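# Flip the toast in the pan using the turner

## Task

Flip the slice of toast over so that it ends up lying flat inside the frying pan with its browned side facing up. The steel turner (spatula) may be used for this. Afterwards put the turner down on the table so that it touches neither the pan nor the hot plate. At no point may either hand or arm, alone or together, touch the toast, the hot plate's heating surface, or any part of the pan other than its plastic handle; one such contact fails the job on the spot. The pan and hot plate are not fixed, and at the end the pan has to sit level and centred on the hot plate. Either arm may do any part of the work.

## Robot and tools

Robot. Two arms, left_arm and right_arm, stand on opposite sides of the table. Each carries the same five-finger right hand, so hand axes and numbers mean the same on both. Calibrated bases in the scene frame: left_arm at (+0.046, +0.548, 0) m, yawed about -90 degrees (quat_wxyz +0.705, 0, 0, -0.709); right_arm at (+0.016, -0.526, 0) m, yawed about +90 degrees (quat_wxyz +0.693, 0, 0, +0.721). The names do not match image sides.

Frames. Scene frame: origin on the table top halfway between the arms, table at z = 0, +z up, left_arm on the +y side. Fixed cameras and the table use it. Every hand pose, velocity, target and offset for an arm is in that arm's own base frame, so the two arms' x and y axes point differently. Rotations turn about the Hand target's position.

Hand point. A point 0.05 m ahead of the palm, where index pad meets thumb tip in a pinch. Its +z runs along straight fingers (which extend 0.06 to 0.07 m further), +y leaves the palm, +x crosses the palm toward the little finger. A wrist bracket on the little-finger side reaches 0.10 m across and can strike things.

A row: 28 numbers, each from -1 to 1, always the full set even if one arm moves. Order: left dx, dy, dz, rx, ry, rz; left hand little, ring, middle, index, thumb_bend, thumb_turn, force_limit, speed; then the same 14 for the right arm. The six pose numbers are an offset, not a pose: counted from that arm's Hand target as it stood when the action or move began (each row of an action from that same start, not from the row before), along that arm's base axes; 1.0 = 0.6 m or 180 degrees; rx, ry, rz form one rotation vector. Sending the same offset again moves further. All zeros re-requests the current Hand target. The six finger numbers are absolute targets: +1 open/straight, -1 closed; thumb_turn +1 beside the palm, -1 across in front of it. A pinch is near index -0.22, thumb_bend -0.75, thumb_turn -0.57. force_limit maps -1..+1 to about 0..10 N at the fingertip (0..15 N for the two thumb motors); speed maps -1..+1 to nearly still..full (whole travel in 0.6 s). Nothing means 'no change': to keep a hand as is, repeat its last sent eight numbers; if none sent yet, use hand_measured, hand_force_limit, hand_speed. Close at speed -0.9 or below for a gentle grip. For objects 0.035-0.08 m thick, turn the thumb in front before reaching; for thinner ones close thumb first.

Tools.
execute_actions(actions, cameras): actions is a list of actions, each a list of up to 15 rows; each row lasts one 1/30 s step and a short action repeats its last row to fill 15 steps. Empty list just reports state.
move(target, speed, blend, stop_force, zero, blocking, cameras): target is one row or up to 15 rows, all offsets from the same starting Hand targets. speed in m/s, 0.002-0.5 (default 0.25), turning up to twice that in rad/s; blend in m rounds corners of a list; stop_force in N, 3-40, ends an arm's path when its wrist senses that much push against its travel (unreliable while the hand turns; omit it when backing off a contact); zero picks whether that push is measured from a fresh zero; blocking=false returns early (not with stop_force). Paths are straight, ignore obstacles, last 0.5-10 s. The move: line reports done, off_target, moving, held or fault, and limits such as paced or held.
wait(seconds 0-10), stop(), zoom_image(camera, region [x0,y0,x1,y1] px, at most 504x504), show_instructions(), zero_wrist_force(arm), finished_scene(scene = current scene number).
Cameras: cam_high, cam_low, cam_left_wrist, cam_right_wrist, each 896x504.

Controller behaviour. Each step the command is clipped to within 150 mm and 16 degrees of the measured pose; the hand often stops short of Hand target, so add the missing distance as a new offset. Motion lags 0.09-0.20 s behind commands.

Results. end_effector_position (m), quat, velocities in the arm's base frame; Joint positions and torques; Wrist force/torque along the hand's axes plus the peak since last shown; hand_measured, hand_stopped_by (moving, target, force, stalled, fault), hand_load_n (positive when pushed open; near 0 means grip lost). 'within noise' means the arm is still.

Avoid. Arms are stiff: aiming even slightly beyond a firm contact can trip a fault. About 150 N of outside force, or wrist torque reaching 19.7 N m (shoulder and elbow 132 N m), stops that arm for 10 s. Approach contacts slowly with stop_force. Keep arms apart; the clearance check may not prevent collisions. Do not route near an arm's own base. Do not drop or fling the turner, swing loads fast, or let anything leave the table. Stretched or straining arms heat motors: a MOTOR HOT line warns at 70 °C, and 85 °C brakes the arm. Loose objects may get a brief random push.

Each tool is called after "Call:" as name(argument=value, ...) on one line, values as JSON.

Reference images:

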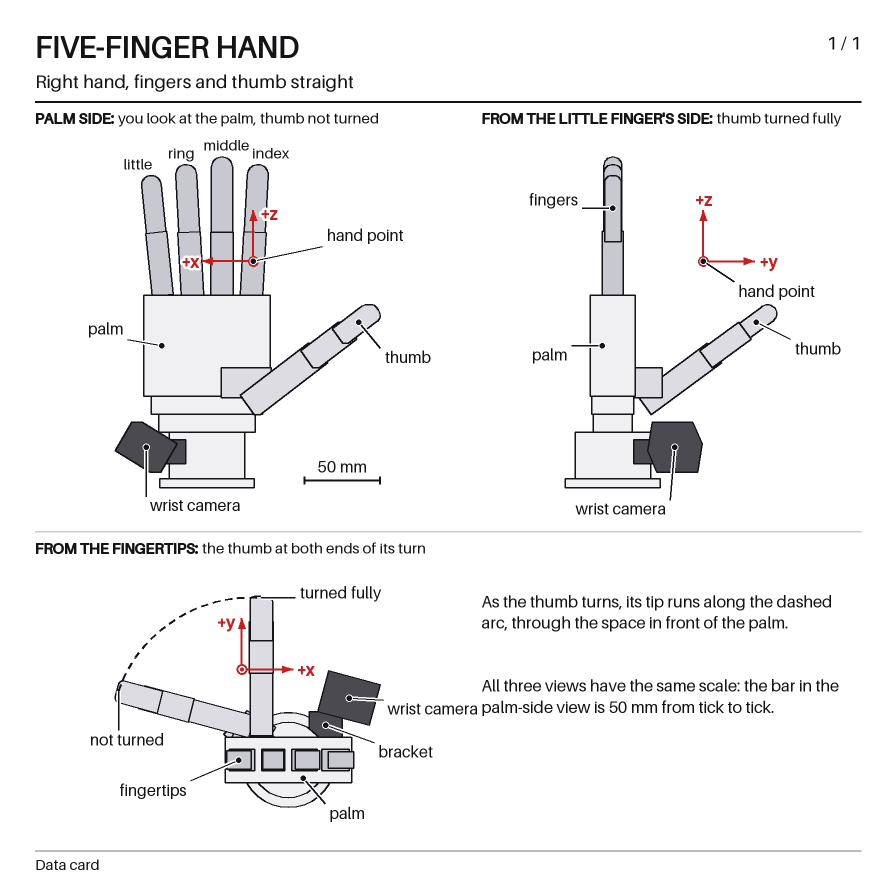

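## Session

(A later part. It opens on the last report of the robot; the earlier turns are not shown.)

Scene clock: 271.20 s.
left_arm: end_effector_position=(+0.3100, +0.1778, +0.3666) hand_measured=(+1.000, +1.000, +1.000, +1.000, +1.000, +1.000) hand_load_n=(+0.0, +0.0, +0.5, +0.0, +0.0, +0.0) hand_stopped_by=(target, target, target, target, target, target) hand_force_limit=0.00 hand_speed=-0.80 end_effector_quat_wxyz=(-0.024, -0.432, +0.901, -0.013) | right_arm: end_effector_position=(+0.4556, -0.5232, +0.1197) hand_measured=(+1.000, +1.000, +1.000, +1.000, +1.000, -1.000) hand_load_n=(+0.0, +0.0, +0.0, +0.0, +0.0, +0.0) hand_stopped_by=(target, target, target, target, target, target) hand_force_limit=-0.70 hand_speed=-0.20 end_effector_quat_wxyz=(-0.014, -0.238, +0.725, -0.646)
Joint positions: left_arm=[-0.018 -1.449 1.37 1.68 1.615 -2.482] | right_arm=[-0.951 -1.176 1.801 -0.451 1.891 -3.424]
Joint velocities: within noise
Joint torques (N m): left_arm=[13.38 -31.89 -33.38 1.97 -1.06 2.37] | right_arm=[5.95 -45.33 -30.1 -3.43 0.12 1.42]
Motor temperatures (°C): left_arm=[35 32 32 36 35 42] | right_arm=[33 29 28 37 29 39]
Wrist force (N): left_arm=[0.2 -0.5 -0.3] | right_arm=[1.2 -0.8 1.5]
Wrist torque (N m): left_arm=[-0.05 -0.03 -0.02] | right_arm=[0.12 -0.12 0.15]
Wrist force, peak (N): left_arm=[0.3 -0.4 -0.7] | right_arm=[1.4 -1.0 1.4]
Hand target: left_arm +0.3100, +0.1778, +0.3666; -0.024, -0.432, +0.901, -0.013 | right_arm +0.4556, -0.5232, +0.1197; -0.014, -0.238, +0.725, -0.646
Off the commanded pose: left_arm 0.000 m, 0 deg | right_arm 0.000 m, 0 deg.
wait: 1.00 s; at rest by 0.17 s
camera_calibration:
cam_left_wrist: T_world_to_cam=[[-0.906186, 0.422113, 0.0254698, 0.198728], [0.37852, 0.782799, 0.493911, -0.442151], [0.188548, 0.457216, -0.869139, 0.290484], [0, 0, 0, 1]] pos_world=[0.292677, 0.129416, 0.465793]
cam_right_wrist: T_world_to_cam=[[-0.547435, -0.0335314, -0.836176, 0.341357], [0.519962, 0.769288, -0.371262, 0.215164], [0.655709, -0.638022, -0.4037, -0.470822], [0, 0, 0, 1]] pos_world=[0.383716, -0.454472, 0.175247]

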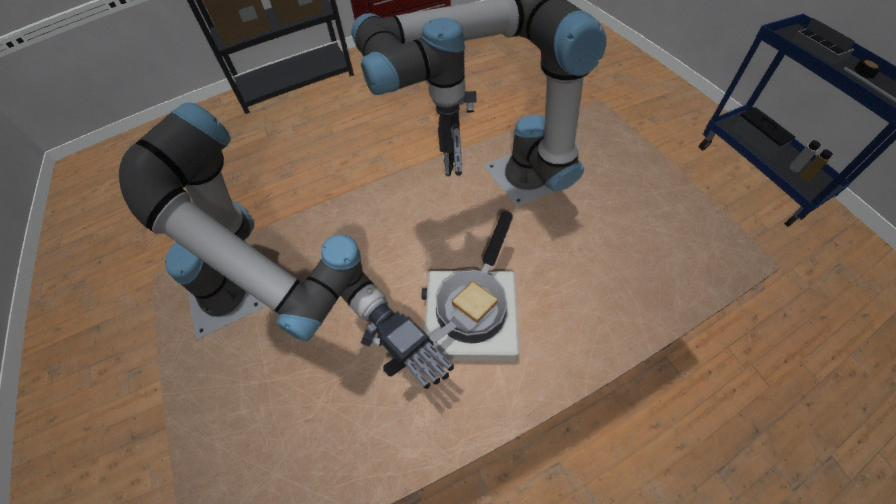

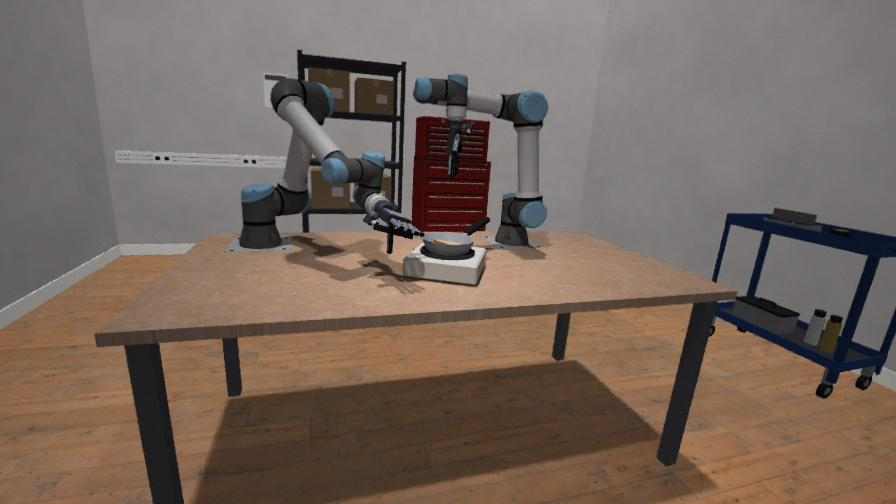

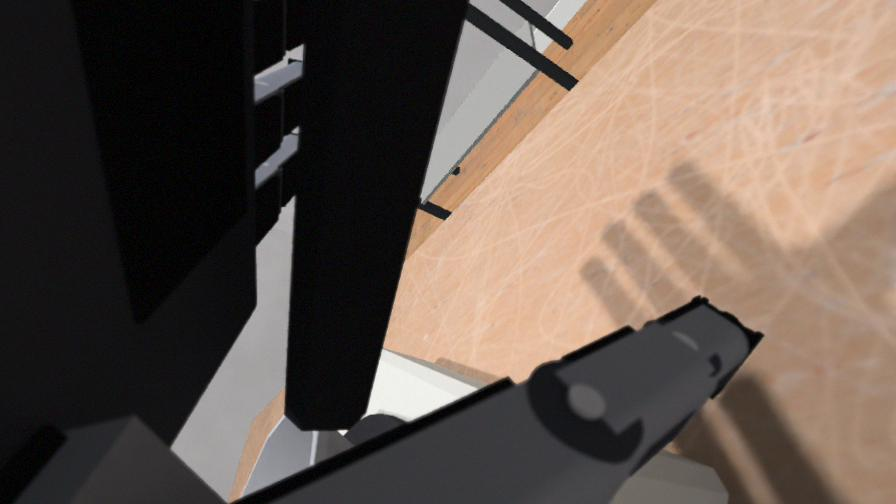

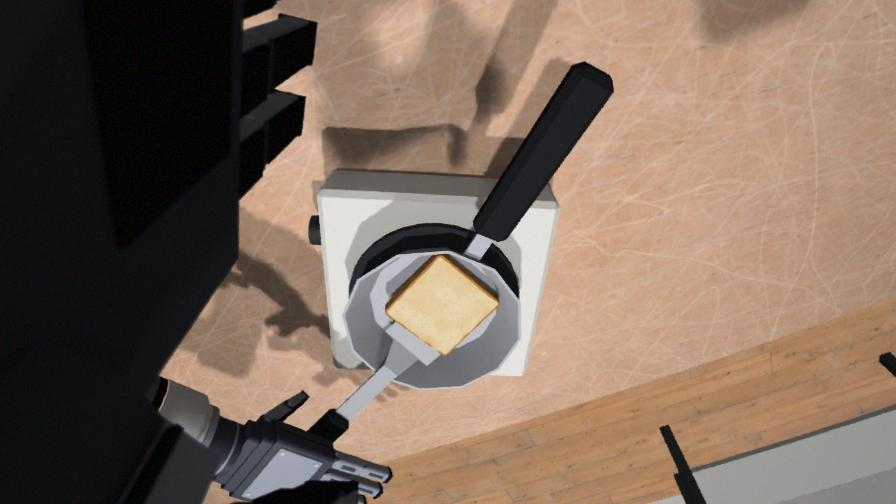

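Call:
move(target=[0,0,0,0,0,0,1,1,1,1,1,1,0,-0.8, 0.0129,-0.0425,-0.0074,0,0,0,1,1,1,1,1,-1,-0.7,-0.2], speed=0.03, stop_force=3, cameras=["cam_left_wrist"])

Call:
execute_actions(actions=[[[0,0,0,0,0,0,1,1,1,1,1,1,0,-0.8,0,0,0,0,0,0,-1,-1,-1,-1,1,-1,-0.4,-0.3]]], cameras=[])

Call:
wait(seconds=2)

Call:
zoom_image(camera="cam_low", region=[360, 175, 460, 275])

Call:
zoom_image(camera="cam_right_wrist", region=[250, 220, 550, 500])

Scene clock: 275.03 s.
left_arm: end_effector_position=(+0.3100, +0.1778, +0.3666) hand_measured=(+1.000, +1.000, +1.000, +1.000, +1.000, +1.000) hand_load_n=(+0.0, +0.0, +0.0, +0.0, +0.0, +0.0) hand_stopped_by=(target, target, target, target, target, target) hand_force_limit=0.00 hand_speed=-0.80 end_effector_quat_wxyz=(-0.024, -0.432, +0.901, -0.013) | right_arm: end_effector_position=(+0.4633, -0.5487, +0.1152) hand_measured=(+1.000, +1.000, +1.000, +1.000, +1.000, -1.000) hand_load_n=(+0.0, +0.0, +0.0, +0.0, +0.0, +0.5) hand_stopped_by=(target, target, target, target, target, target) hand_force_limit=-0.70 hand_speed=-0.20 end_effector_quat_wxyz=(-0.014, -0.238, +0.725, -0.646)
Joint positions: left_arm=[-0.018 -1.449 1.37 1.68 1.615 -2.482] | right_arm=[-0.968 -1.125 1.737 -0.438 1.873 -3.427]
Joint velocities: within noise
Joint torques (N m): left_arm=[12.27 -29.77 -31.75 2.15 -1.2 2.41] | right_arm=[9.1 -49.06 -14.78 -3.66 1.05 0.26]
Motor temperatures (°C): left_arm=[35 32 32 36 35 42] | right_arm=[33 29 28 37 29 39]
Wrist force (N): left_arm=[0.1 -0.3 -0.4] | right_arm=[1.7 -0.5 1.0]
Wrist torque (N m): left_arm=[-0.01 -0.01 -0.01] | right_arm=[0.19 -0.24 0.21]
Wrist force, peak (N): left_arm=[0.8 -0.5 -0.5] | right_arm=[1.5 -0.8 1.5]
Hand target: left_arm +0.3100, +0.1778, +0.3666; -0.024, -0.432, +0.901, -0.013 | right_arm +0.4633, -0.5487, +0.1152; -0.014, -0.238, +0.725, -0.646
Off the commanded pose: left_arm 0.000 m, 0 deg | right_arm 0.000 m, 0 deg.
move: done
camera_calibration:
cam_left_wrist: T_world_to_cam=[[-0.906186, 0.422113, 0.0254697, 0.198728], [0.37852, 0.782799, 0.493911, -0.442151], [0.188549, 0.457216, -0.869139, 0.290484], [0, 0, 0, 1]] pos_world=[0.292677, 0.129416, 0.465793]
Images, in order (width x height): cam_left_wrist 896x504.

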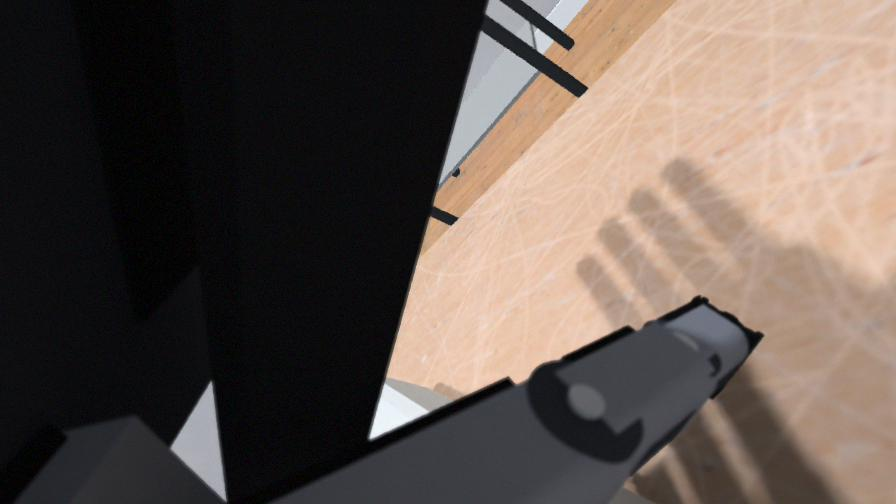

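Scene clock: 277.03 s.
left_arm: end_effector_position=(+0.3100, +0.1778, +0.3666) hand_measured=(+1.000, +1.000, +1.000, +1.000, +1.000, +1.000) hand_load_n=(+0.0, +0.0, +0.0, +0.0, +0.0, +0.0) hand_stopped_by=(target, target, target, target, target, target) hand_force_limit=0.00 hand_speed=-0.80 end_effector_quat_wxyz=(-0.024, -0.432, +0.901, -0.013) | right_arm: end_effector_position=(+0.4633, -0.5487, +0.1152) hand_measured=(-1.000, -1.000, -1.000, -1.000, +1.000, -1.000) hand_load_n=(+0.0, +0.0, +0.0, +0.0, +0.0, +0.0) hand_stopped_by=(target, target, target, target, target, target) hand_force_limit=-0.40 hand_speed=-0.30 end_effector_quat_wxyz=(-0.014, -0.238, +0.725, -0.646)
Joint positions: left_arm=[-0.018 -1.449 1.37 1.68 1.615 -2.482] | right_arm=[-0.968 -1.125 1.737 -0.438 1.873 -3.427]
Joint velocities: within noise
Joint torques (N m): left_arm=[12.07 -30.37 -33.76 2.2 -1.23 2.45] | right_arm=[8.16 -48.64 -17.54 0.12 1.02 1.37]
Motor temperatures (°C): left_arm=[35 32 32 36 35 42] | right_arm=[33 29 28 37 29 39]
Wrist force (N): left_arm=[0.2 -0.3 -0.3] | right_arm=[1.8 -0.7 1.0]
Wrist torque (N m): left_arm=[0.00 -0.02 -0.01] | right_arm=[0.20 -0.25 0.23]
Wrist force, peak (N): left_arm=[0.3 -0.7 -0.6] | right_arm=[1.8 -0.7 1.0]
Hand target: left_arm +0.3100, +0.1778, +0.3666; -0.024, -0.432, +0.901, -0.013 | right_arm +0.4633, -0.5487, +0.1152; -0.014, -0.238, +0.725, -0.646
Off the commanded pose: left_arm 0.000 m, 0 deg | right_arm 0.000 m, 0 deg.
Step readings (end_effector_position of left_arm | right_arm):
0: (+0.3100, +0.1778, +0.3666) | (+0.4633, -0.5487, +0.1152)
1: (+0.3100, +0.1778, +0.3666) | (+0.4633, -0.5487, +0.1152)
2: (+0.3100, +0.1778, +0.3666) | (+0.4633, -0.5487, +0.1152)
4: (+0.3100, +0.1778, +0.3666) | (+0.4633, -0.5487, +0.1152)
8: (+0.3100, +0.1778, +0.3666) | (+0.4633, -0.5487, +0.1152)
15: (+0.3100, +0.1778, +0.3666) | (+0.4633, -0.5487, +0.1152)
No camera images: "cameras" was empty.

Scene clock: 279.03 s.
left_arm: end_effector_position=(+0.3100, +0.1778, +0.3666) hand_measured=(+1.000, +1.000, +1.000, +1.000, +1.000, +1.000) hand_load_n=(+0.0, +0.0, +0.0, +0.0, +0.0, +0.0) hand_stopped_by=(target, target, target, target, target, target) hand_force_limit=0.00 hand_speed=-0.80 end_effector_quat_wxyz=(-0.024, -0.432, +0.901, -0.013) | right_arm: end_effector_position=(+0.4633, -0.5487, +0.1152) hand_measured=(-1.000, -1.000, -1.000, -1.000, +1.000, -1.000) hand_load_n=(+0.0, +0.0, +0.0, +0.0, +0.0, +0.0) hand_stopped_by=(target, target, target, target, target, target) hand_force_limit=-0.40 hand_speed=-0.30 end_effector_quat_wxyz=(-0.014, -0.238, +0.725, -0.646)
Joint positions: left_arm=[-0.018 -1.449 1.37 1.68 1.615 -2.482] | right_arm=[-0.968 -1.125 1.737 -0.438 1.873 -3.427]
Joint velocities: within noise
Joint torques (N m): left_arm=[13.09 -30.89 -32.3 2.12 -1.16 2.27] | right_arm=[6.28 -47.89 -20.12 0.58 1.06 1.27]
Motor temperatures (°C): left_arm=[35 32 32 36 35 42] | right_arm=[33 29 28 37 29 39]
Wrist force (N): left_arm=[0.5 -0.5 -0.4] | right_arm=[1.7 -0.6 1.0]
Wrist torque (N m): left_arm=[-0.04 -0.07 0.01] | right_arm=[0.22 -0.23 0.22]
Wrist force, peak (N): left_arm=[0.5 -0.4 -0.5] | right_arm=[1.7 -0.8 1.1]
Hand target: left_arm +0.3100, +0.1778, +0.3666; -0.024, -0.432, +0.901, -0.013 | right_arm +0.4633, -0.5487, +0.1152; -0.014, -0.238, +0.725, -0.646
Off the commanded pose: left_arm 0.000 m, 0 deg | right_arm 0.000 m, 0 deg.
wait: 2.00 s; at rest by 0.17 s
camera_calibration:
cam_left_wrist: T_world_to_cam=[[-0.906186, 0.422113, 0.0254697, 0.198728], [0.37852, 0.782799, 0.493911, -0.442151], [0.188548, 0.457216, -0.869139, 0.290484], [0, 0, 0, 1]] pos_world=[0.292677, 0.129416, 0.465793]
cam_right_wrist: T_world_to_cam=[[-0.547437, -0.0335292, -0.836175, 0.341027], [0.519961, 0.769289, -0.371261, 0.229108], [0.655709, -0.63802, -0.403703, -0.493956], [0, 0, 0, 1]] pos_world=[0.391455, -0.47997, 0.170805]

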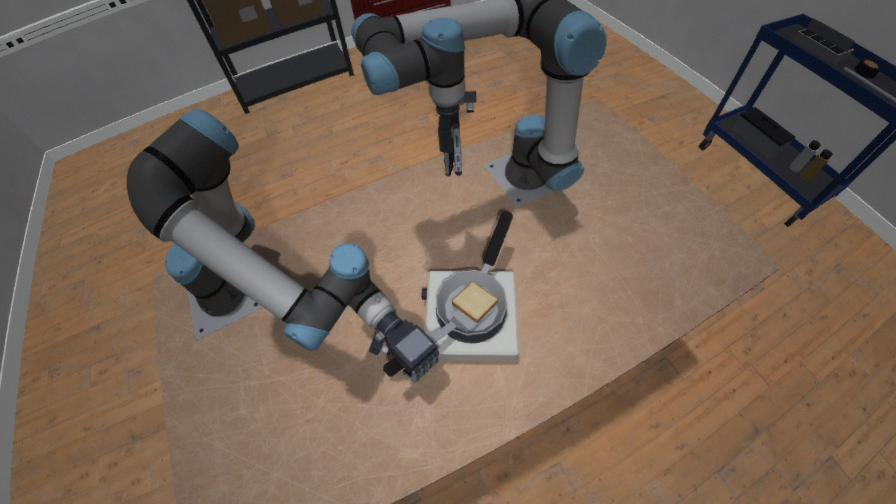

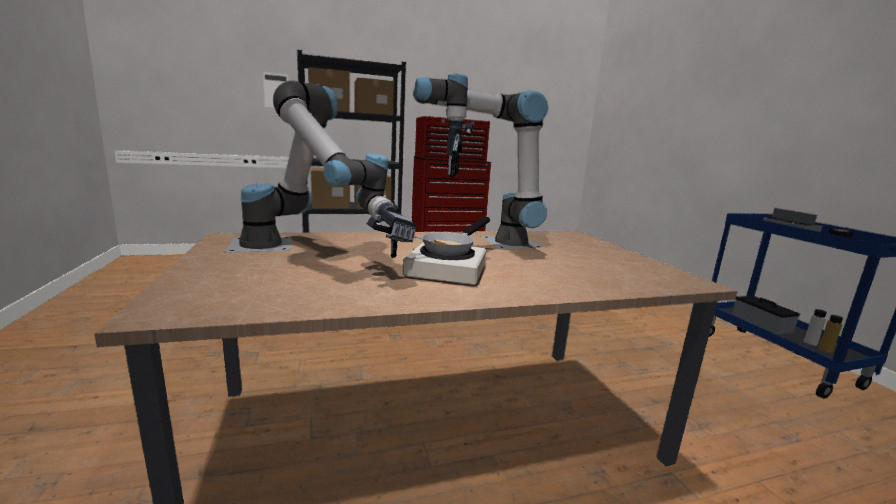

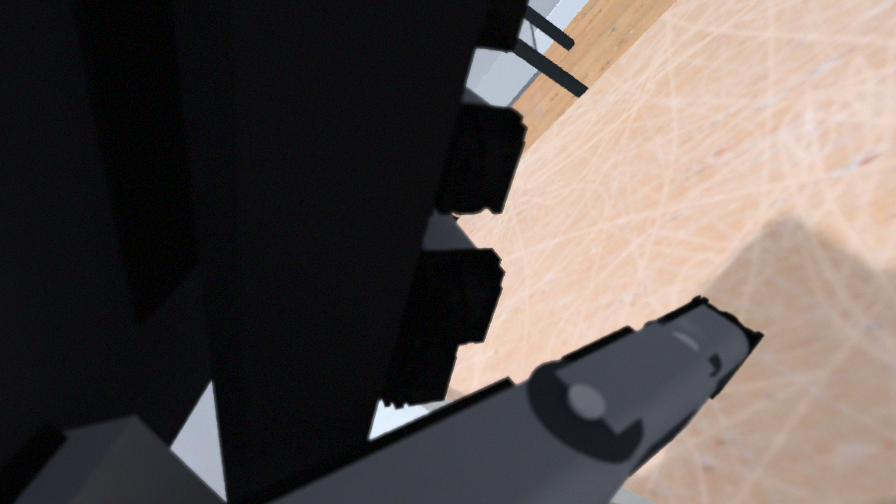

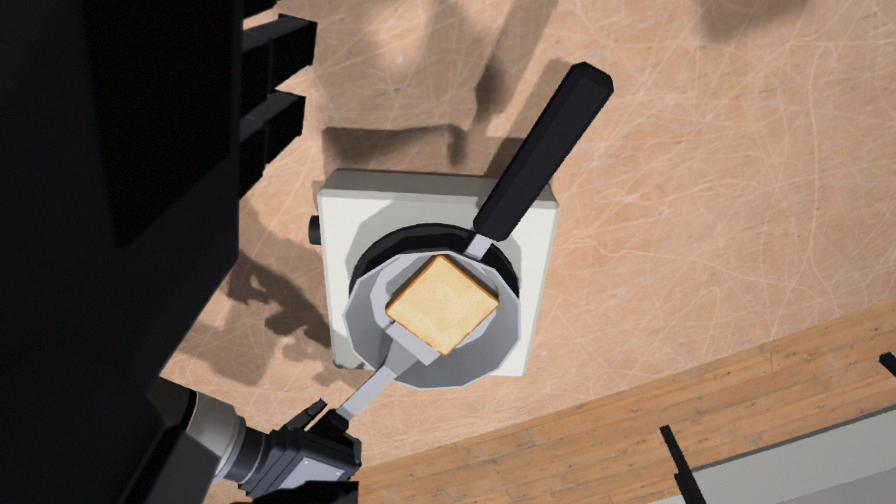

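Scaled by 5.040 from the camera's 896x504 image, which has a finer 1280x720 frame.

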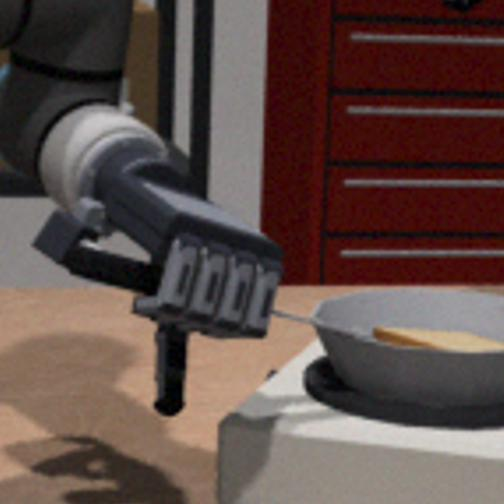

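Scaled by 1.680 from the camera's 896x504 image, which has a finer 1280x720 frame.

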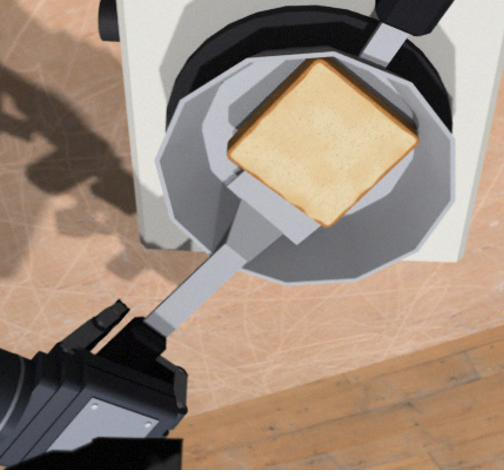

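Call:
execute_actions(actions=[[[0,0,0,0,0,0,1,1,1,1,1,1,0,-0.8,0,0,0,0,0,0,1,1,1,1,1,-1,-0.4,-0.3]]], cameras=[])

Call:
wait(seconds=1.5, cameras=[])

Call:
move(target=[[0,0,0,0,0,0,1,1,1,1,1,1,0,-0.8, -0.0129,0.0425,0.0074,0,0,0,1,1,1,1,1,-1,-0.4,-0.3],[0,0,0,0,0,0,1,1,1,1,1,1,0,-0.8, -0.0027,0.1315,0.0721,0,0,0,1,1,1,1,1,-1,-0.4,-0.3],[0,0,0,0,0,0,1,1,1,1,1,1,0,-0.8, -0.0027,0.1315,0.3,0,0,0,1,1,1,1,1,-1,-0.4,-0.3]], speed=[0.05,0.08,0.15])

Call:
zoom_image(camera="cam_low", region=[360, 195, 460, 295])

Call:
zoom_image(camera="cam_right_wrist", region=[250, 220, 550, 500])

Scene clock: 298.30 s.
left_arm: end_effector_position=(+0.3100, +0.1778, +0.3666) hand_measured=(+1.000, +1.000, +1.000, +1.000, +1.000, +1.000) hand_load_n=(+0.0, +0.0, +0.0, +0.0, +0.0, +0.0) hand_stopped_by=(target, target, target, target, target, target) hand_force_limit=0.00 hand_speed=-0.80 end_effector_quat_wxyz=(-0.024, -0.432, +0.901, -0.013) | right_arm: end_effector_position=(+0.4633, -0.5487, +0.1152) hand_measured=(+1.000, +1.000, +1.000, +1.000, +1.000, -1.000) hand_load_n=(+0.0, +0.0, -0.5, +0.0, +0.0, +0.5) hand_stopped_by=(target, target, target, target, target, target) hand_force_limit=-0.40 hand_speed=-0.30 end_effector_quat_wxyz=(-0.014, -0.238, +0.725, -0.646)
Joint positions: left_arm=[-0.018 -1.449 1.37 1.68 1.615 -2.482] | right_arm=[-0.968 -1.125 1.737 -0.438 1.873 -3.427]
Joint velocities: within noise
Joint torques (N m): left_arm=[12.57 -29.73 -32.52 2.32 -1.24 2.34] | right_arm=[6.2 -44.76 -27.89 0.38 0.79 1.32]
Motor temperatures (°C): left_arm=[35 32 32 36 35 41] | right_arm=[32 29 28 37 29 39]
Wrist force (N): left_arm=[0.5 -0.6 -0.3] | right_arm=[1.4 -0.7 1.1]
Wrist torque (N m): left_arm=[-0.06 -0.06 0.00] | right_arm=[0.16 -0.21 0.19]
Wrist force, peak (N): left_arm=[0.8 -0.4 -0.5] | right_arm=[1.7 -0.7 1.2]
Hand target: left_arm +0.3100, +0.1778, +0.3666; -0.024, -0.432, +0.901, -0.013 | right_arm +0.4633, -0.5487, +0.1152; -0.014, -0.238, +0.725, -0.646
Off the commanded pose: left_arm 0.000 m, 0 deg | right_arm 0.000 m, 0 deg.
Step readings (end_effector_position of left_arm | right_arm):
0: (+0.3100, +0.1778, +0.3666) | (+0.4633, -0.5487, +0.1152)
1: (+0.3100, +0.1778, +0.3666) | (+0.4633, -0.5487, +0.1152)
2: (+0.3100, +0.1778, +0.3666) | (+0.4633, -0.5487, +0.1152)
4: (+0.3100, +0.1778, +0.3666) | (+0.4633, -0.5487, +0.1152)
8: (+0.3100, +0.1778, +0.3666) | (+0.4633, -0.5487, +0.1152)
15: (+0.3100, +0.1778, +0.3666) | (+0.4633, -0.5487, +0.1152)
No camera images: "cameras" was empty.

Scene clock: 299.80 s.
left_arm: end_effector_position=(+0.3100, +0.1778, +0.3666) hand_measured=(+1.000, +1.000, +1.000, +1.000, +1.000, +1.000) hand_load_n=(+0.0, +0.0, +0.0, +0.0, +0.0, +0.0) hand_stopped_by=(target, target, target, target, target, target) hand_force_limit=0.00 hand_speed=-0.80 end_effector_quat_wxyz=(-0.024, -0.432, +0.901, -0.013) | right_arm: end_effector_position=(+0.4633, -0.5487, +0.1152) hand_measured=(+1.000, +1.000, +1.000, +1.000, +1.000, -1.000) hand_load_n=(+0.0, +0.0, +0.0, +0.0, +0.0, +0.0) hand_stopped_by=(target, target, target, target, target, target) hand_force_limit=-0.40 hand_speed=-0.30 end_effector_quat_wxyz=(-0.014, -0.238, +0.725, -0.646)
Joint positions: left_arm=[-0.018 -1.449 1.37 1.68 1.615 -2.482] | right_arm=[-0.968 -1.125 1.737 -0.438 1.873 -3.427]
Joint velocities: within noise
Joint torques (N m): left_arm=[12.09 -30.7 -33.38 2.2 -1.37 2.33] | right_arm=[7.02 -44.8 -30.07 0.19 0.97 1.32]
Motor temperatures (°C): left_arm=[35 32 32 36 35 41] | right_arm=[32 29 28 37 29 39]
Wrist force (N): left_arm=[0.4 0.0 -0.3] | right_arm=[1.7 -0.6 1.0]
Wrist torque (N m): left_arm=[0.03 -0.05 0.01] | right_arm=[0.19 -0.24 0.21]
Wrist force, peak (N): left_arm=[0.7 -0.4 -0.4] | right_arm=[1.6 -0.7 1.1]
Hand target: left_arm +0.3100, +0.1778, +0.3666; -0.024, -0.432, +0.901, -0.013 | right_arm +0.4633, -0.5487, +0.1152; -0.014, -0.238, +0.725, -0.646
Off the commanded pose: left_arm 0.000 m, 0 deg | right_arm 0.000 m, 0 deg.
wait: 1.50 s; at rest by 0.17 s
No camera images: "cameras" was empty.

Scene clock: 302.60 s.
left_arm: end_effector_position=(+0.3100, +0.1778, +0.3666) hand_measured=(+1.000, +1.000, +1.000, +1.000, +1.000, +1.000) hand_load_n=(+0.0, +0.0, +0.0, +0.0, +0.0, +0.0) hand_stopped_by=(target, target, target, target, target, target) hand_force_limit=0.00 hand_speed=-0.80 end_effector_quat_wxyz=(-0.024, -0.432, +0.901, -0.013) | right_arm: end_effector_position=(+0.4617, -0.4699, +0.2952) hand_measured=(+1.000, +1.000, +1.000, +1.000, +1.000, -1.000) hand_load_n=(+0.0, +0.0, +0.0, +0.0, +0.0, +0.0) hand_stopped_by=(target, target, target, target, target, target) hand_force_limit=-0.40 hand_speed=-0.30 end_effector_quat_wxyz=(-0.014, -0.237, +0.725, -0.646)
Joint positions: left_arm=[-0.018 -1.449 1.37 1.68 1.615 -2.482] | right_arm=[-0.867 -1.403 1.611 -0.028 1.973 -3.408]
Joint velocities: within noise
Joint torques (N m): left_arm=[13.25 -29.86 -31.59 2.19 -1.13 2.09] | right_arm=[-4.92 -33.88 -28.39 -0.75 1.27 1.99]
Motor temperatures (°C): left_arm=[35 32 32 36 35 41] | right_arm=[32 29 28 37 29 39]
Wrist force (N): left_arm=[0.4 -0.3 -0.3] | right_arm=[1.2 -0.2 1.3]
Wrist torque (N m): left_arm=[-0.03 -0.05 0.00] | right_arm=[0.24 -0.14 0.21]
Wrist force, peak (N): left_arm=[0.5 -0.4 -0.8] | right_arm=[1.5 -1.6 0.9]
Hand target: left_arm +0.3100, +0.1778, +0.3666; -0.024, -0.432, +0.901, -0.013 | right_arm +0.4617, -0.4698, +0.2952; -0.014, -0.238, +0.725, -0.646
Off the commanded pose: left_arm 0.000 m, 0 deg | right_arm 0.000 m, 0 deg.
move: done
camera_calibration:
cam_left_wrist: T_world_to_cam=[[-0.906186, 0.422113, 0.0254697, 0.198728], [0.37852, 0.782799, 0.493911, -0.442151], [0.188548, 0.457216, -0.869139, 0.290484], [0, 0, 0, 1]] pos_world=[0.292677, 0.129416, 0.465793]
cam_right_wrist: T_world_to_cam=[[-0.547404, -0.0335791, -0.836195, 0.493231], [0.519982, 0.769261, -0.37129, 0.236068], [0.655719, -0.638052, -0.403636, -0.36996], [0, 0, 0, 1]] pos_world=[0.389835, -0.40109, 0.350758]

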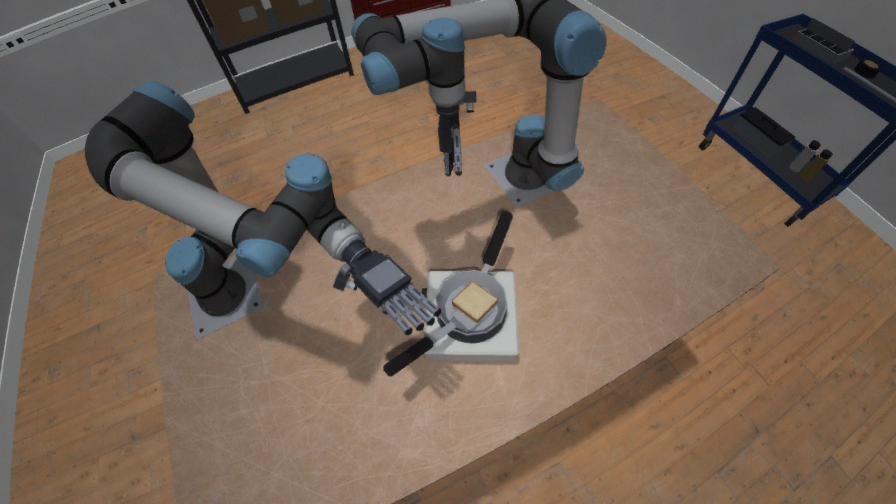

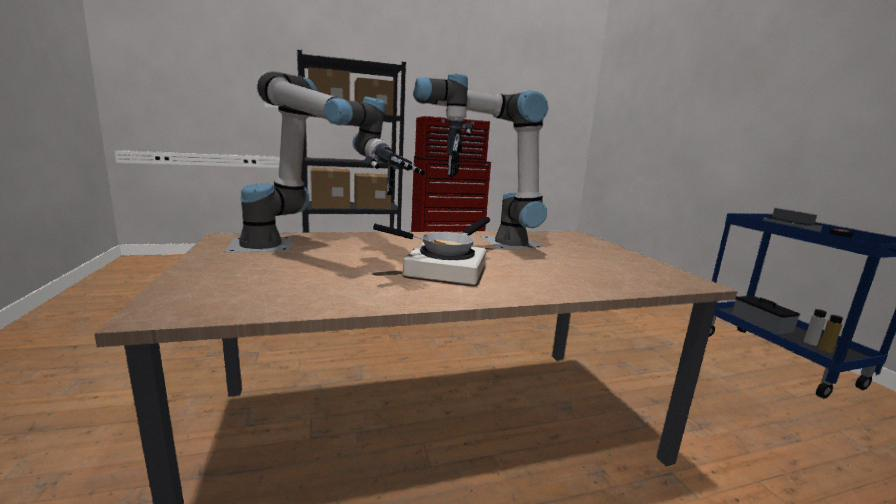

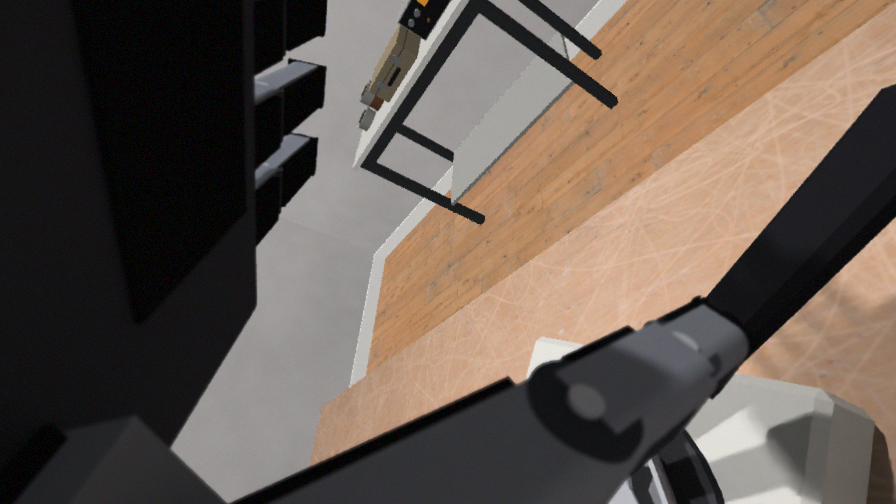

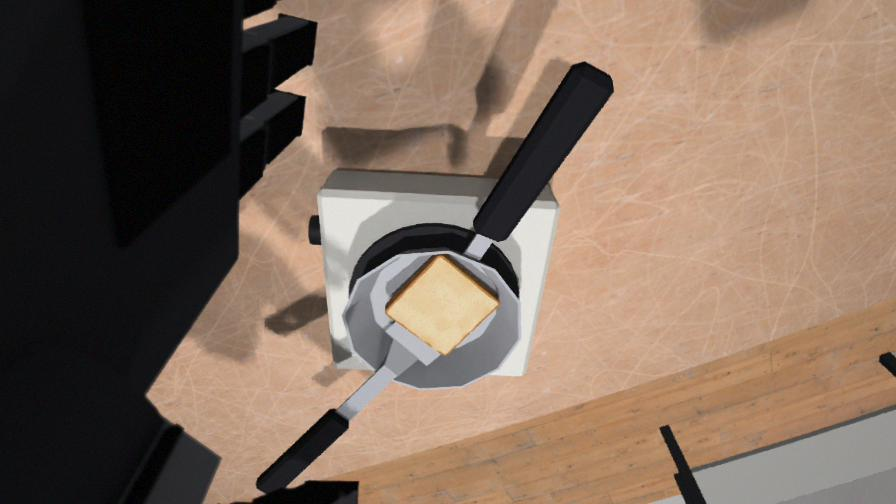

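Scaled by 5.040 from the camera's 896x504 image, which has a finer 1280x720 frame.

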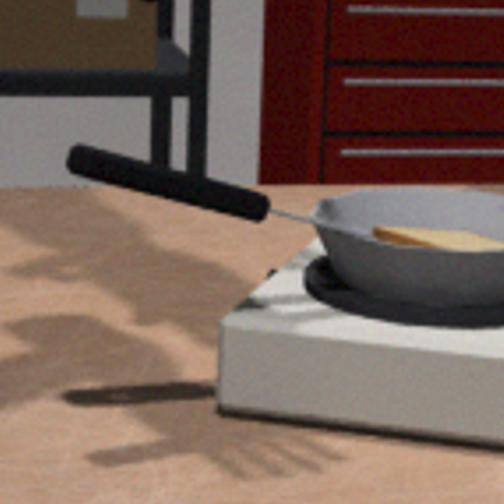

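Scaled by 1.680 from the camera's 896x504 image, which has a finer 1280x720 frame.

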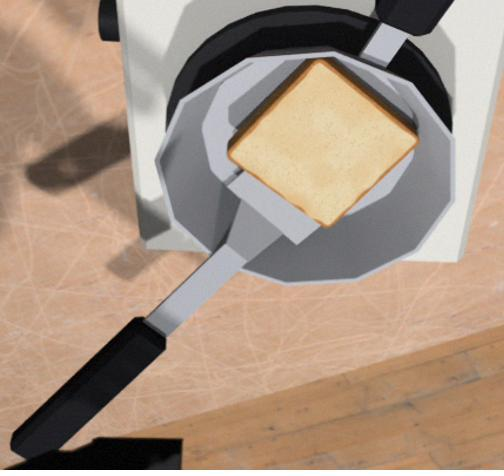

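Call:
move(target=[0,0,0,0,0,0,1,1,1,1,1,1,0,-0.8, 0.014,-0.1197,0.058,0.5422,0.1998,-0.1990,1,1,1,1,1,-1,-0.4,-0.3], speed=0.3)

Scene clock: 310.07 s.
left_arm: end_effector_position=(+0.3100, +0.1778, +0.3666) hand_measured=(+1.000, +1.000, +1.000, +1.000, +1.000, +1.000) hand_load_n=(+0.0, +0.0, +0.0, +0.0, +0.0, +0.0) hand_stopped_by=(target, target, target, target, target, target) hand_force_limit=0.00 hand_speed=-0.80 end_effector_quat_wxyz=(-0.024, -0.432, +0.901, -0.013) | right_arm: end_effector_position=(+0.4693, -0.5406, +0.3292) hand_measured=(+1.000, +1.000, +1.000, +1.000, +1.000, -1.000) hand_load_n=(+0.0, +0.0, +0.0, +0.0, +0.0, +0.0) hand_stopped_by=(target, target, target, target, target, target) hand_force_limit=-0.40 hand_speed=-0.30 end_effector_quat_wxyz=(+0.161, +0.001, +0.965, -0.208)
Joint positions: left_arm=[-0.018 -1.449 1.37 1.68 1.615 -2.482] | right_arm=[-1.166 -0.594 0.035 1.611 1.443 -2.7]
Joint velocities: within noise
Joint torques (N m): left_arm=[11.81 -29.86 -32.98 2.16 -1.06 2.08] | right_arm=[-0.79 -55.61 -11.46 3.88 0.23 0.7]
Motor temperatures (°C): left_arm=[35 32 32 36 35 41] | right_arm=[32 29 28 37 29 39]
Wrist force (N): left_arm=[0.1 -0.3 -0.5] | right_arm=[1.4 0.6 0.3]
Wrist torque (N m): left_arm=[0.00 -0.01 -0.01] | right_arm=[0.19 -0.25 0.31]
Wrist force, peak (N): left_arm=[0.6 -0.4 -0.6] | right_arm=[2.4 -0.1 -0.2]
Hand target: left_arm +0.3100, +0.1778, +0.3666; -0.024, -0.432, +0.901, -0.013 | right_arm +0.4701, -0.5417, +0.3300; +0.075, -0.032, +0.991, -0.107
Off the commanded pose: left_arm 0.000 m, 0 deg | right_arm 0.002 m, 67 deg; orientation clipped.
elbow stopped short (right arm): the move would have taken joint 3 (elbow) straighter than the controller allows.
move: off_target (right_arm); limits=paced
camera_calibration:
cam_left_wrist: T_world_to_cam=[[-0.906186, 0.422113, 0.0254697, 0.198728], [0.37852, 0.782799, 0.493911, -0.442151], [0.188548, 0.457216, -0.869139, 0.290484], [0, 0, 0, 1]] pos_world=[0.292677, 0.129416, 0.465793]
cam_right_wrist: T_world_to_cam=[[-0.140489, 0.870823, -0.471096, 0.701197], [0.643852, 0.44182, 0.6247, -0.263867], [0.752142, -0.215553, -0.622751, -0.151081], [0, 0, 0, 1]] pos_world=[0.382036, -0.526602, 0.401083]

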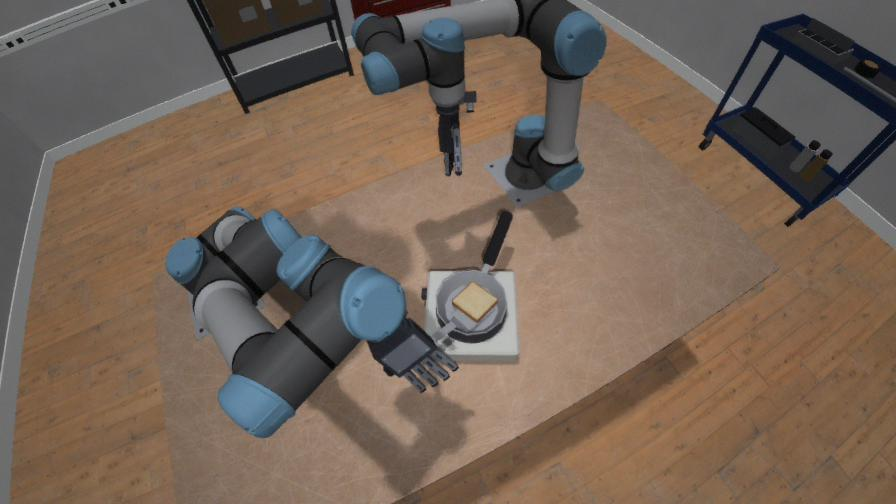

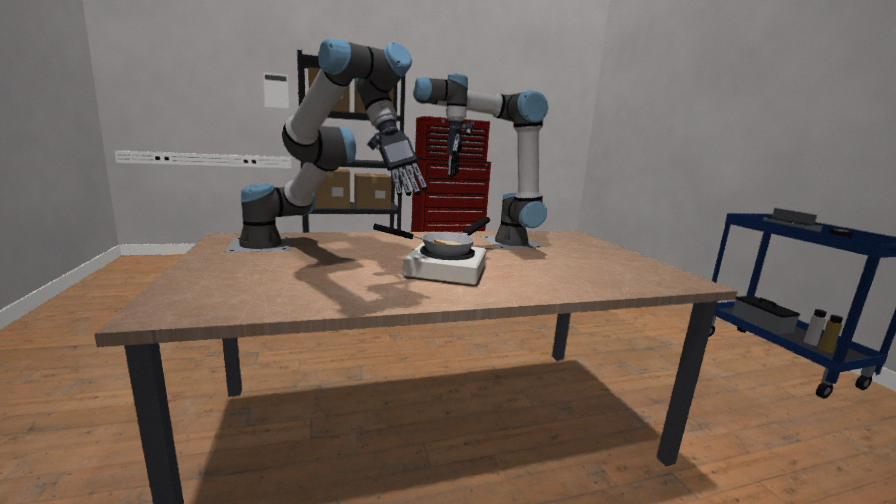

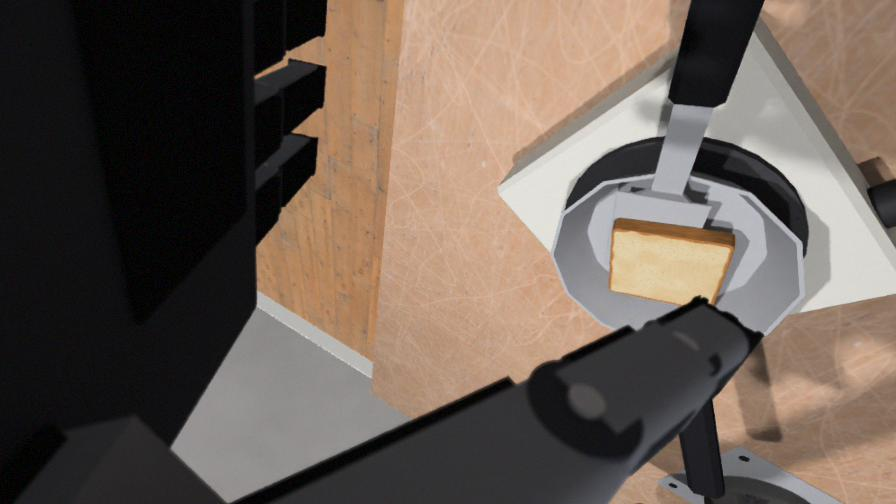

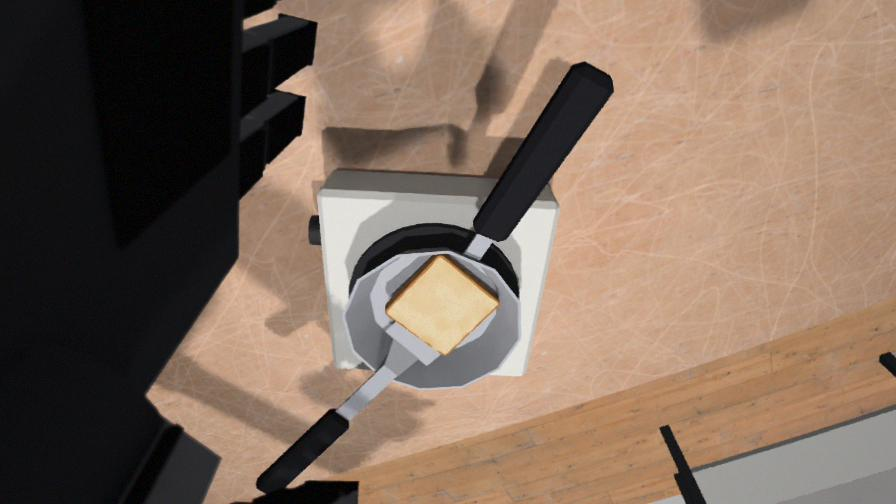

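Call:
wait(seconds=0.1)

Scene clock: 318.37 s.
left_arm: end_effector_position=(+0.3100, +0.1778, +0.3666) hand_measured=(+1.000, +1.000, +1.000, +1.000, +1.000, +1.000) hand_load_n=(+0.0, +0.0, +0.5, +0.0, +0.0, +0.0) hand_stopped_by=(target, target, target, target, target, target) hand_force_limit=0.00 hand_speed=-0.80 end_effector_quat_wxyz=(-0.024, -0.432, +0.901, -0.013) | right_arm: end_effector_position=(+0.4693, -0.5406, +0.3292) hand_measured=(+1.000, +1.000, +1.000, +1.000, +1.000, -1.000) hand_load_n=(+0.0, +0.0, +0.0, -0.5, -0.5, +0.0) hand_stopped_by=(target, target, target, target, target, target) hand_force_limit=-0.40 hand_speed=-0.30 end_effector_quat_wxyz=(+0.161, +0.001, +0.965, -0.208)
Joint positions: left_arm=[-0.018 -1.449 1.37 1.68 1.615 -2.482] | right_arm=[-1.166 -0.594 0.035 1.611 1.443 -2.701]
Joint velocities: within noise
Joint torques (N m): left_arm=[12.18 -29.03 -32.72 2.24 -1.25 2.24] | right_arm=[5.47 -61.98 -11.68 -0.33 1 -1.67]
Motor temperatures (°C): left_arm=[34 32 32 36 35 41] | right_arm=[32 29 28 37 29 39]
Wrist force (N): left_arm=[0.3 -0.5 -0.4] | right_arm=[1.6 0.6 0.3]
Wrist torque (N m): left_arm=[-0.05 -0.04 -0.01] | right_arm=[0.19 -0.27 0.32]
Wrist force, peak (N): left_arm=[0.7 -0.5 -0.5] | right_arm=[1.6 0.5 0.5]
Hand target: left_arm +0.3100, +0.1778, +0.3666; -0.024, -0.432, +0.901, -0.013 | right_arm +0.4701, -0.5417, +0.3300; +0.075, -0.032, +0.991, -0.107
Off the commanded pose: left_arm 0.000 m, 0 deg | right_arm 0.002 m, 67 deg; orientation clipped.
wait: 0.10 s; at rest from the start
camera_calibration:
cam_left_wrist: T_world_to_cam=[[-0.906186, 0.422113, 0.0254696, 0.198728], [0.37852, 0.782799, 0.493911, -0.442151], [0.188549, 0.457216, -0.869139, 0.290484], [0, 0, 0, 1]] pos_world=[0.292677, 0.129416, 0.465793]
cam_right_wrist: T_world_to_cam=[[-0.140748, 0.870667, -0.471306, 0.701303], [0.64392, 0.442106, 0.624427, -0.263659], [0.752035, -0.215597, -0.622865, -0.151018], [0, 0, 0, 1]] pos_world=[0.382053, -0.526594, 0.401101]

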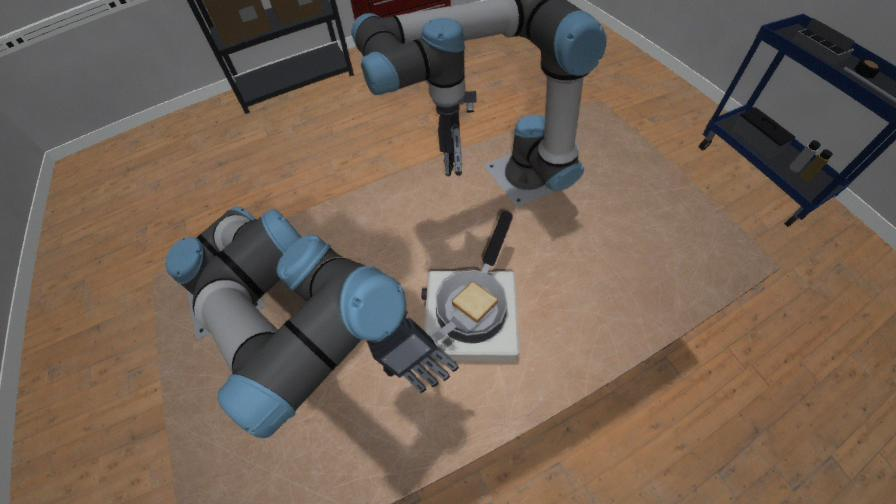

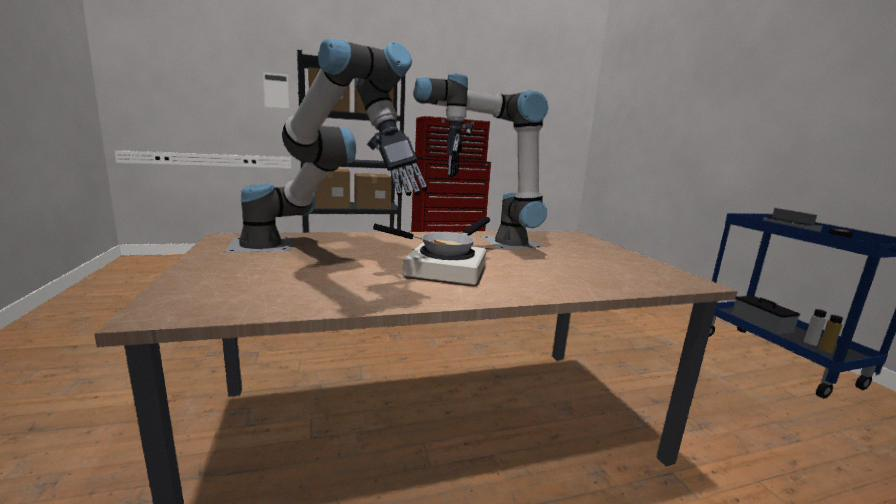

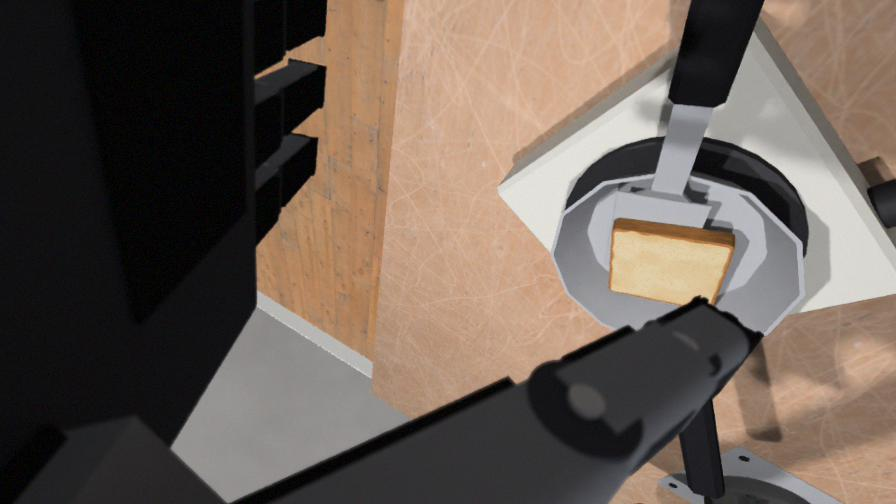

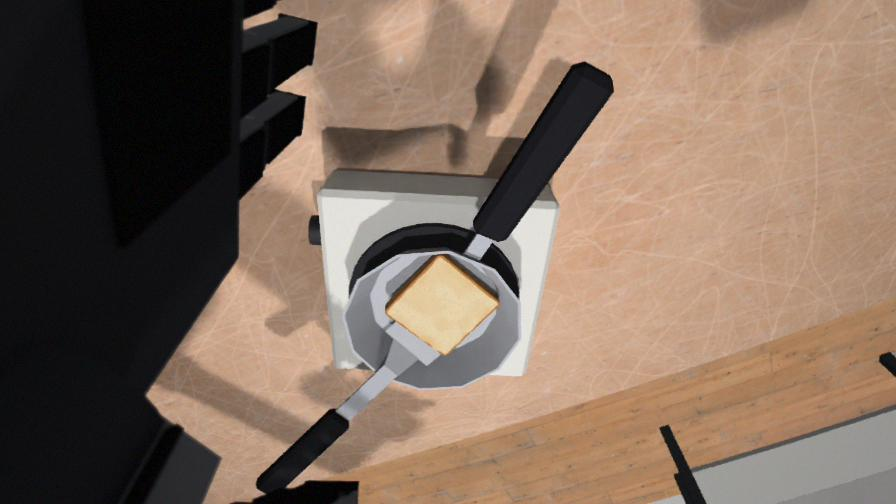

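Call:
move(target=[0,0,0,0,0,0,1,1,1,1,1,1,0,-0.8,-0.014,0.1198,-0.058,-0.29,0.0824,0.1054,1,1,1,1,1,-1,-0.4,-0.3], speed=0.15, cameras=["cam_left_wrist"])

Scene clock: 340.70 s.
left_arm: end_effector_position=(+0.3100, +0.1778, +0.3666) hand_measured=(+1.000, +1.000, +1.000, +1.000, +1.000, +1.000) hand_load_n=(+0.0, +0.0, +0.0, +0.0, +0.0, +0.0) hand_stopped_by=(target, target, target, target, target, target) hand_force_limit=0.00 hand_speed=-0.80 end_effector_quat_wxyz=(-0.024, -0.432, +0.901, -0.013) | right_arm: end_effector_position=(+0.4617, -0.4697, +0.2952) hand_measured=(+1.000, +1.000, +1.000, +1.000, +1.000, -1.000) hand_load_n=(+0.0, -0.5, +0.0, +0.0, +0.0, +0.0) hand_stopped_by=(target, target, target, target, target, target) hand_force_limit=-0.40 hand_speed=-0.30 end_effector_quat_wxyz=(-0.054, -0.231, +0.826, -0.511)
Joint positions: left_arm=[-0.018 -1.449 1.37 1.68 1.615 -2.482] | right_arm=[-0.855 -1.2 1.204 0.557 2.049 -3.239]
Joint velocities: within noise
Joint torques (N m): left_arm=[13.32 -30.33 -32.89 2.15 -1.14 2.24] | right_arm=[-7.15 -39.02 -29.82 -1.17 0.27 -0.15]
Motor temperatures (°C): left_arm=[34 32 32 36 35 41] | right_arm=[32 29 28 37 29 39]
Wrist force (N): left_arm=[0.4 -0.2 -0.6] | right_arm=[1.3 0.0 0.8]
Wrist torque (N m): left_arm=[0.01 -0.04 0.01] | right_arm=[0.15 -0.12 0.17]
Wrist force, peak (N): left_arm=[0.5 -0.6 -0.6] | right_arm=[2.0 0.0 0.5]
Hand target: left_arm +0.3100, +0.1778, +0.3666; -0.024, -0.432, +0.901, -0.013 | right_arm +0.4617, -0.4698, +0.2952; -0.054, -0.231, +0.826, -0.511
Off the commanded pose: left_arm 0.000 m, 0 deg | right_arm 0.000 m, 0 deg.
move: done
camera_calibration:
cam_left_wrist: T_world_to_cam=[[-0.906186, 0.422112, 0.0254698, 0.198728], [0.37852, 0.782799, 0.493911, -0.442151], [0.188548, 0.457216, -0.869139, 0.290484], [0, 0, 0, 1]] pos_world=[0.292677, 0.129416, 0.465793]
Images, in order (width x height): cam_left_wrist 896x504.

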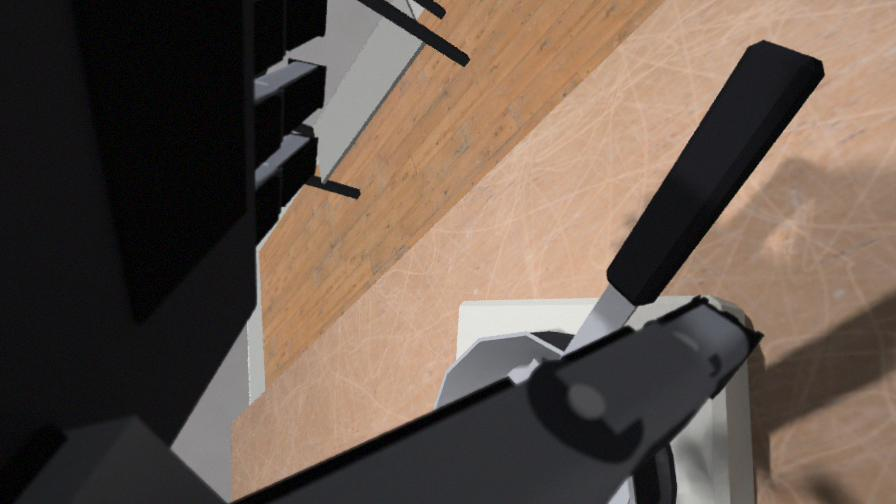

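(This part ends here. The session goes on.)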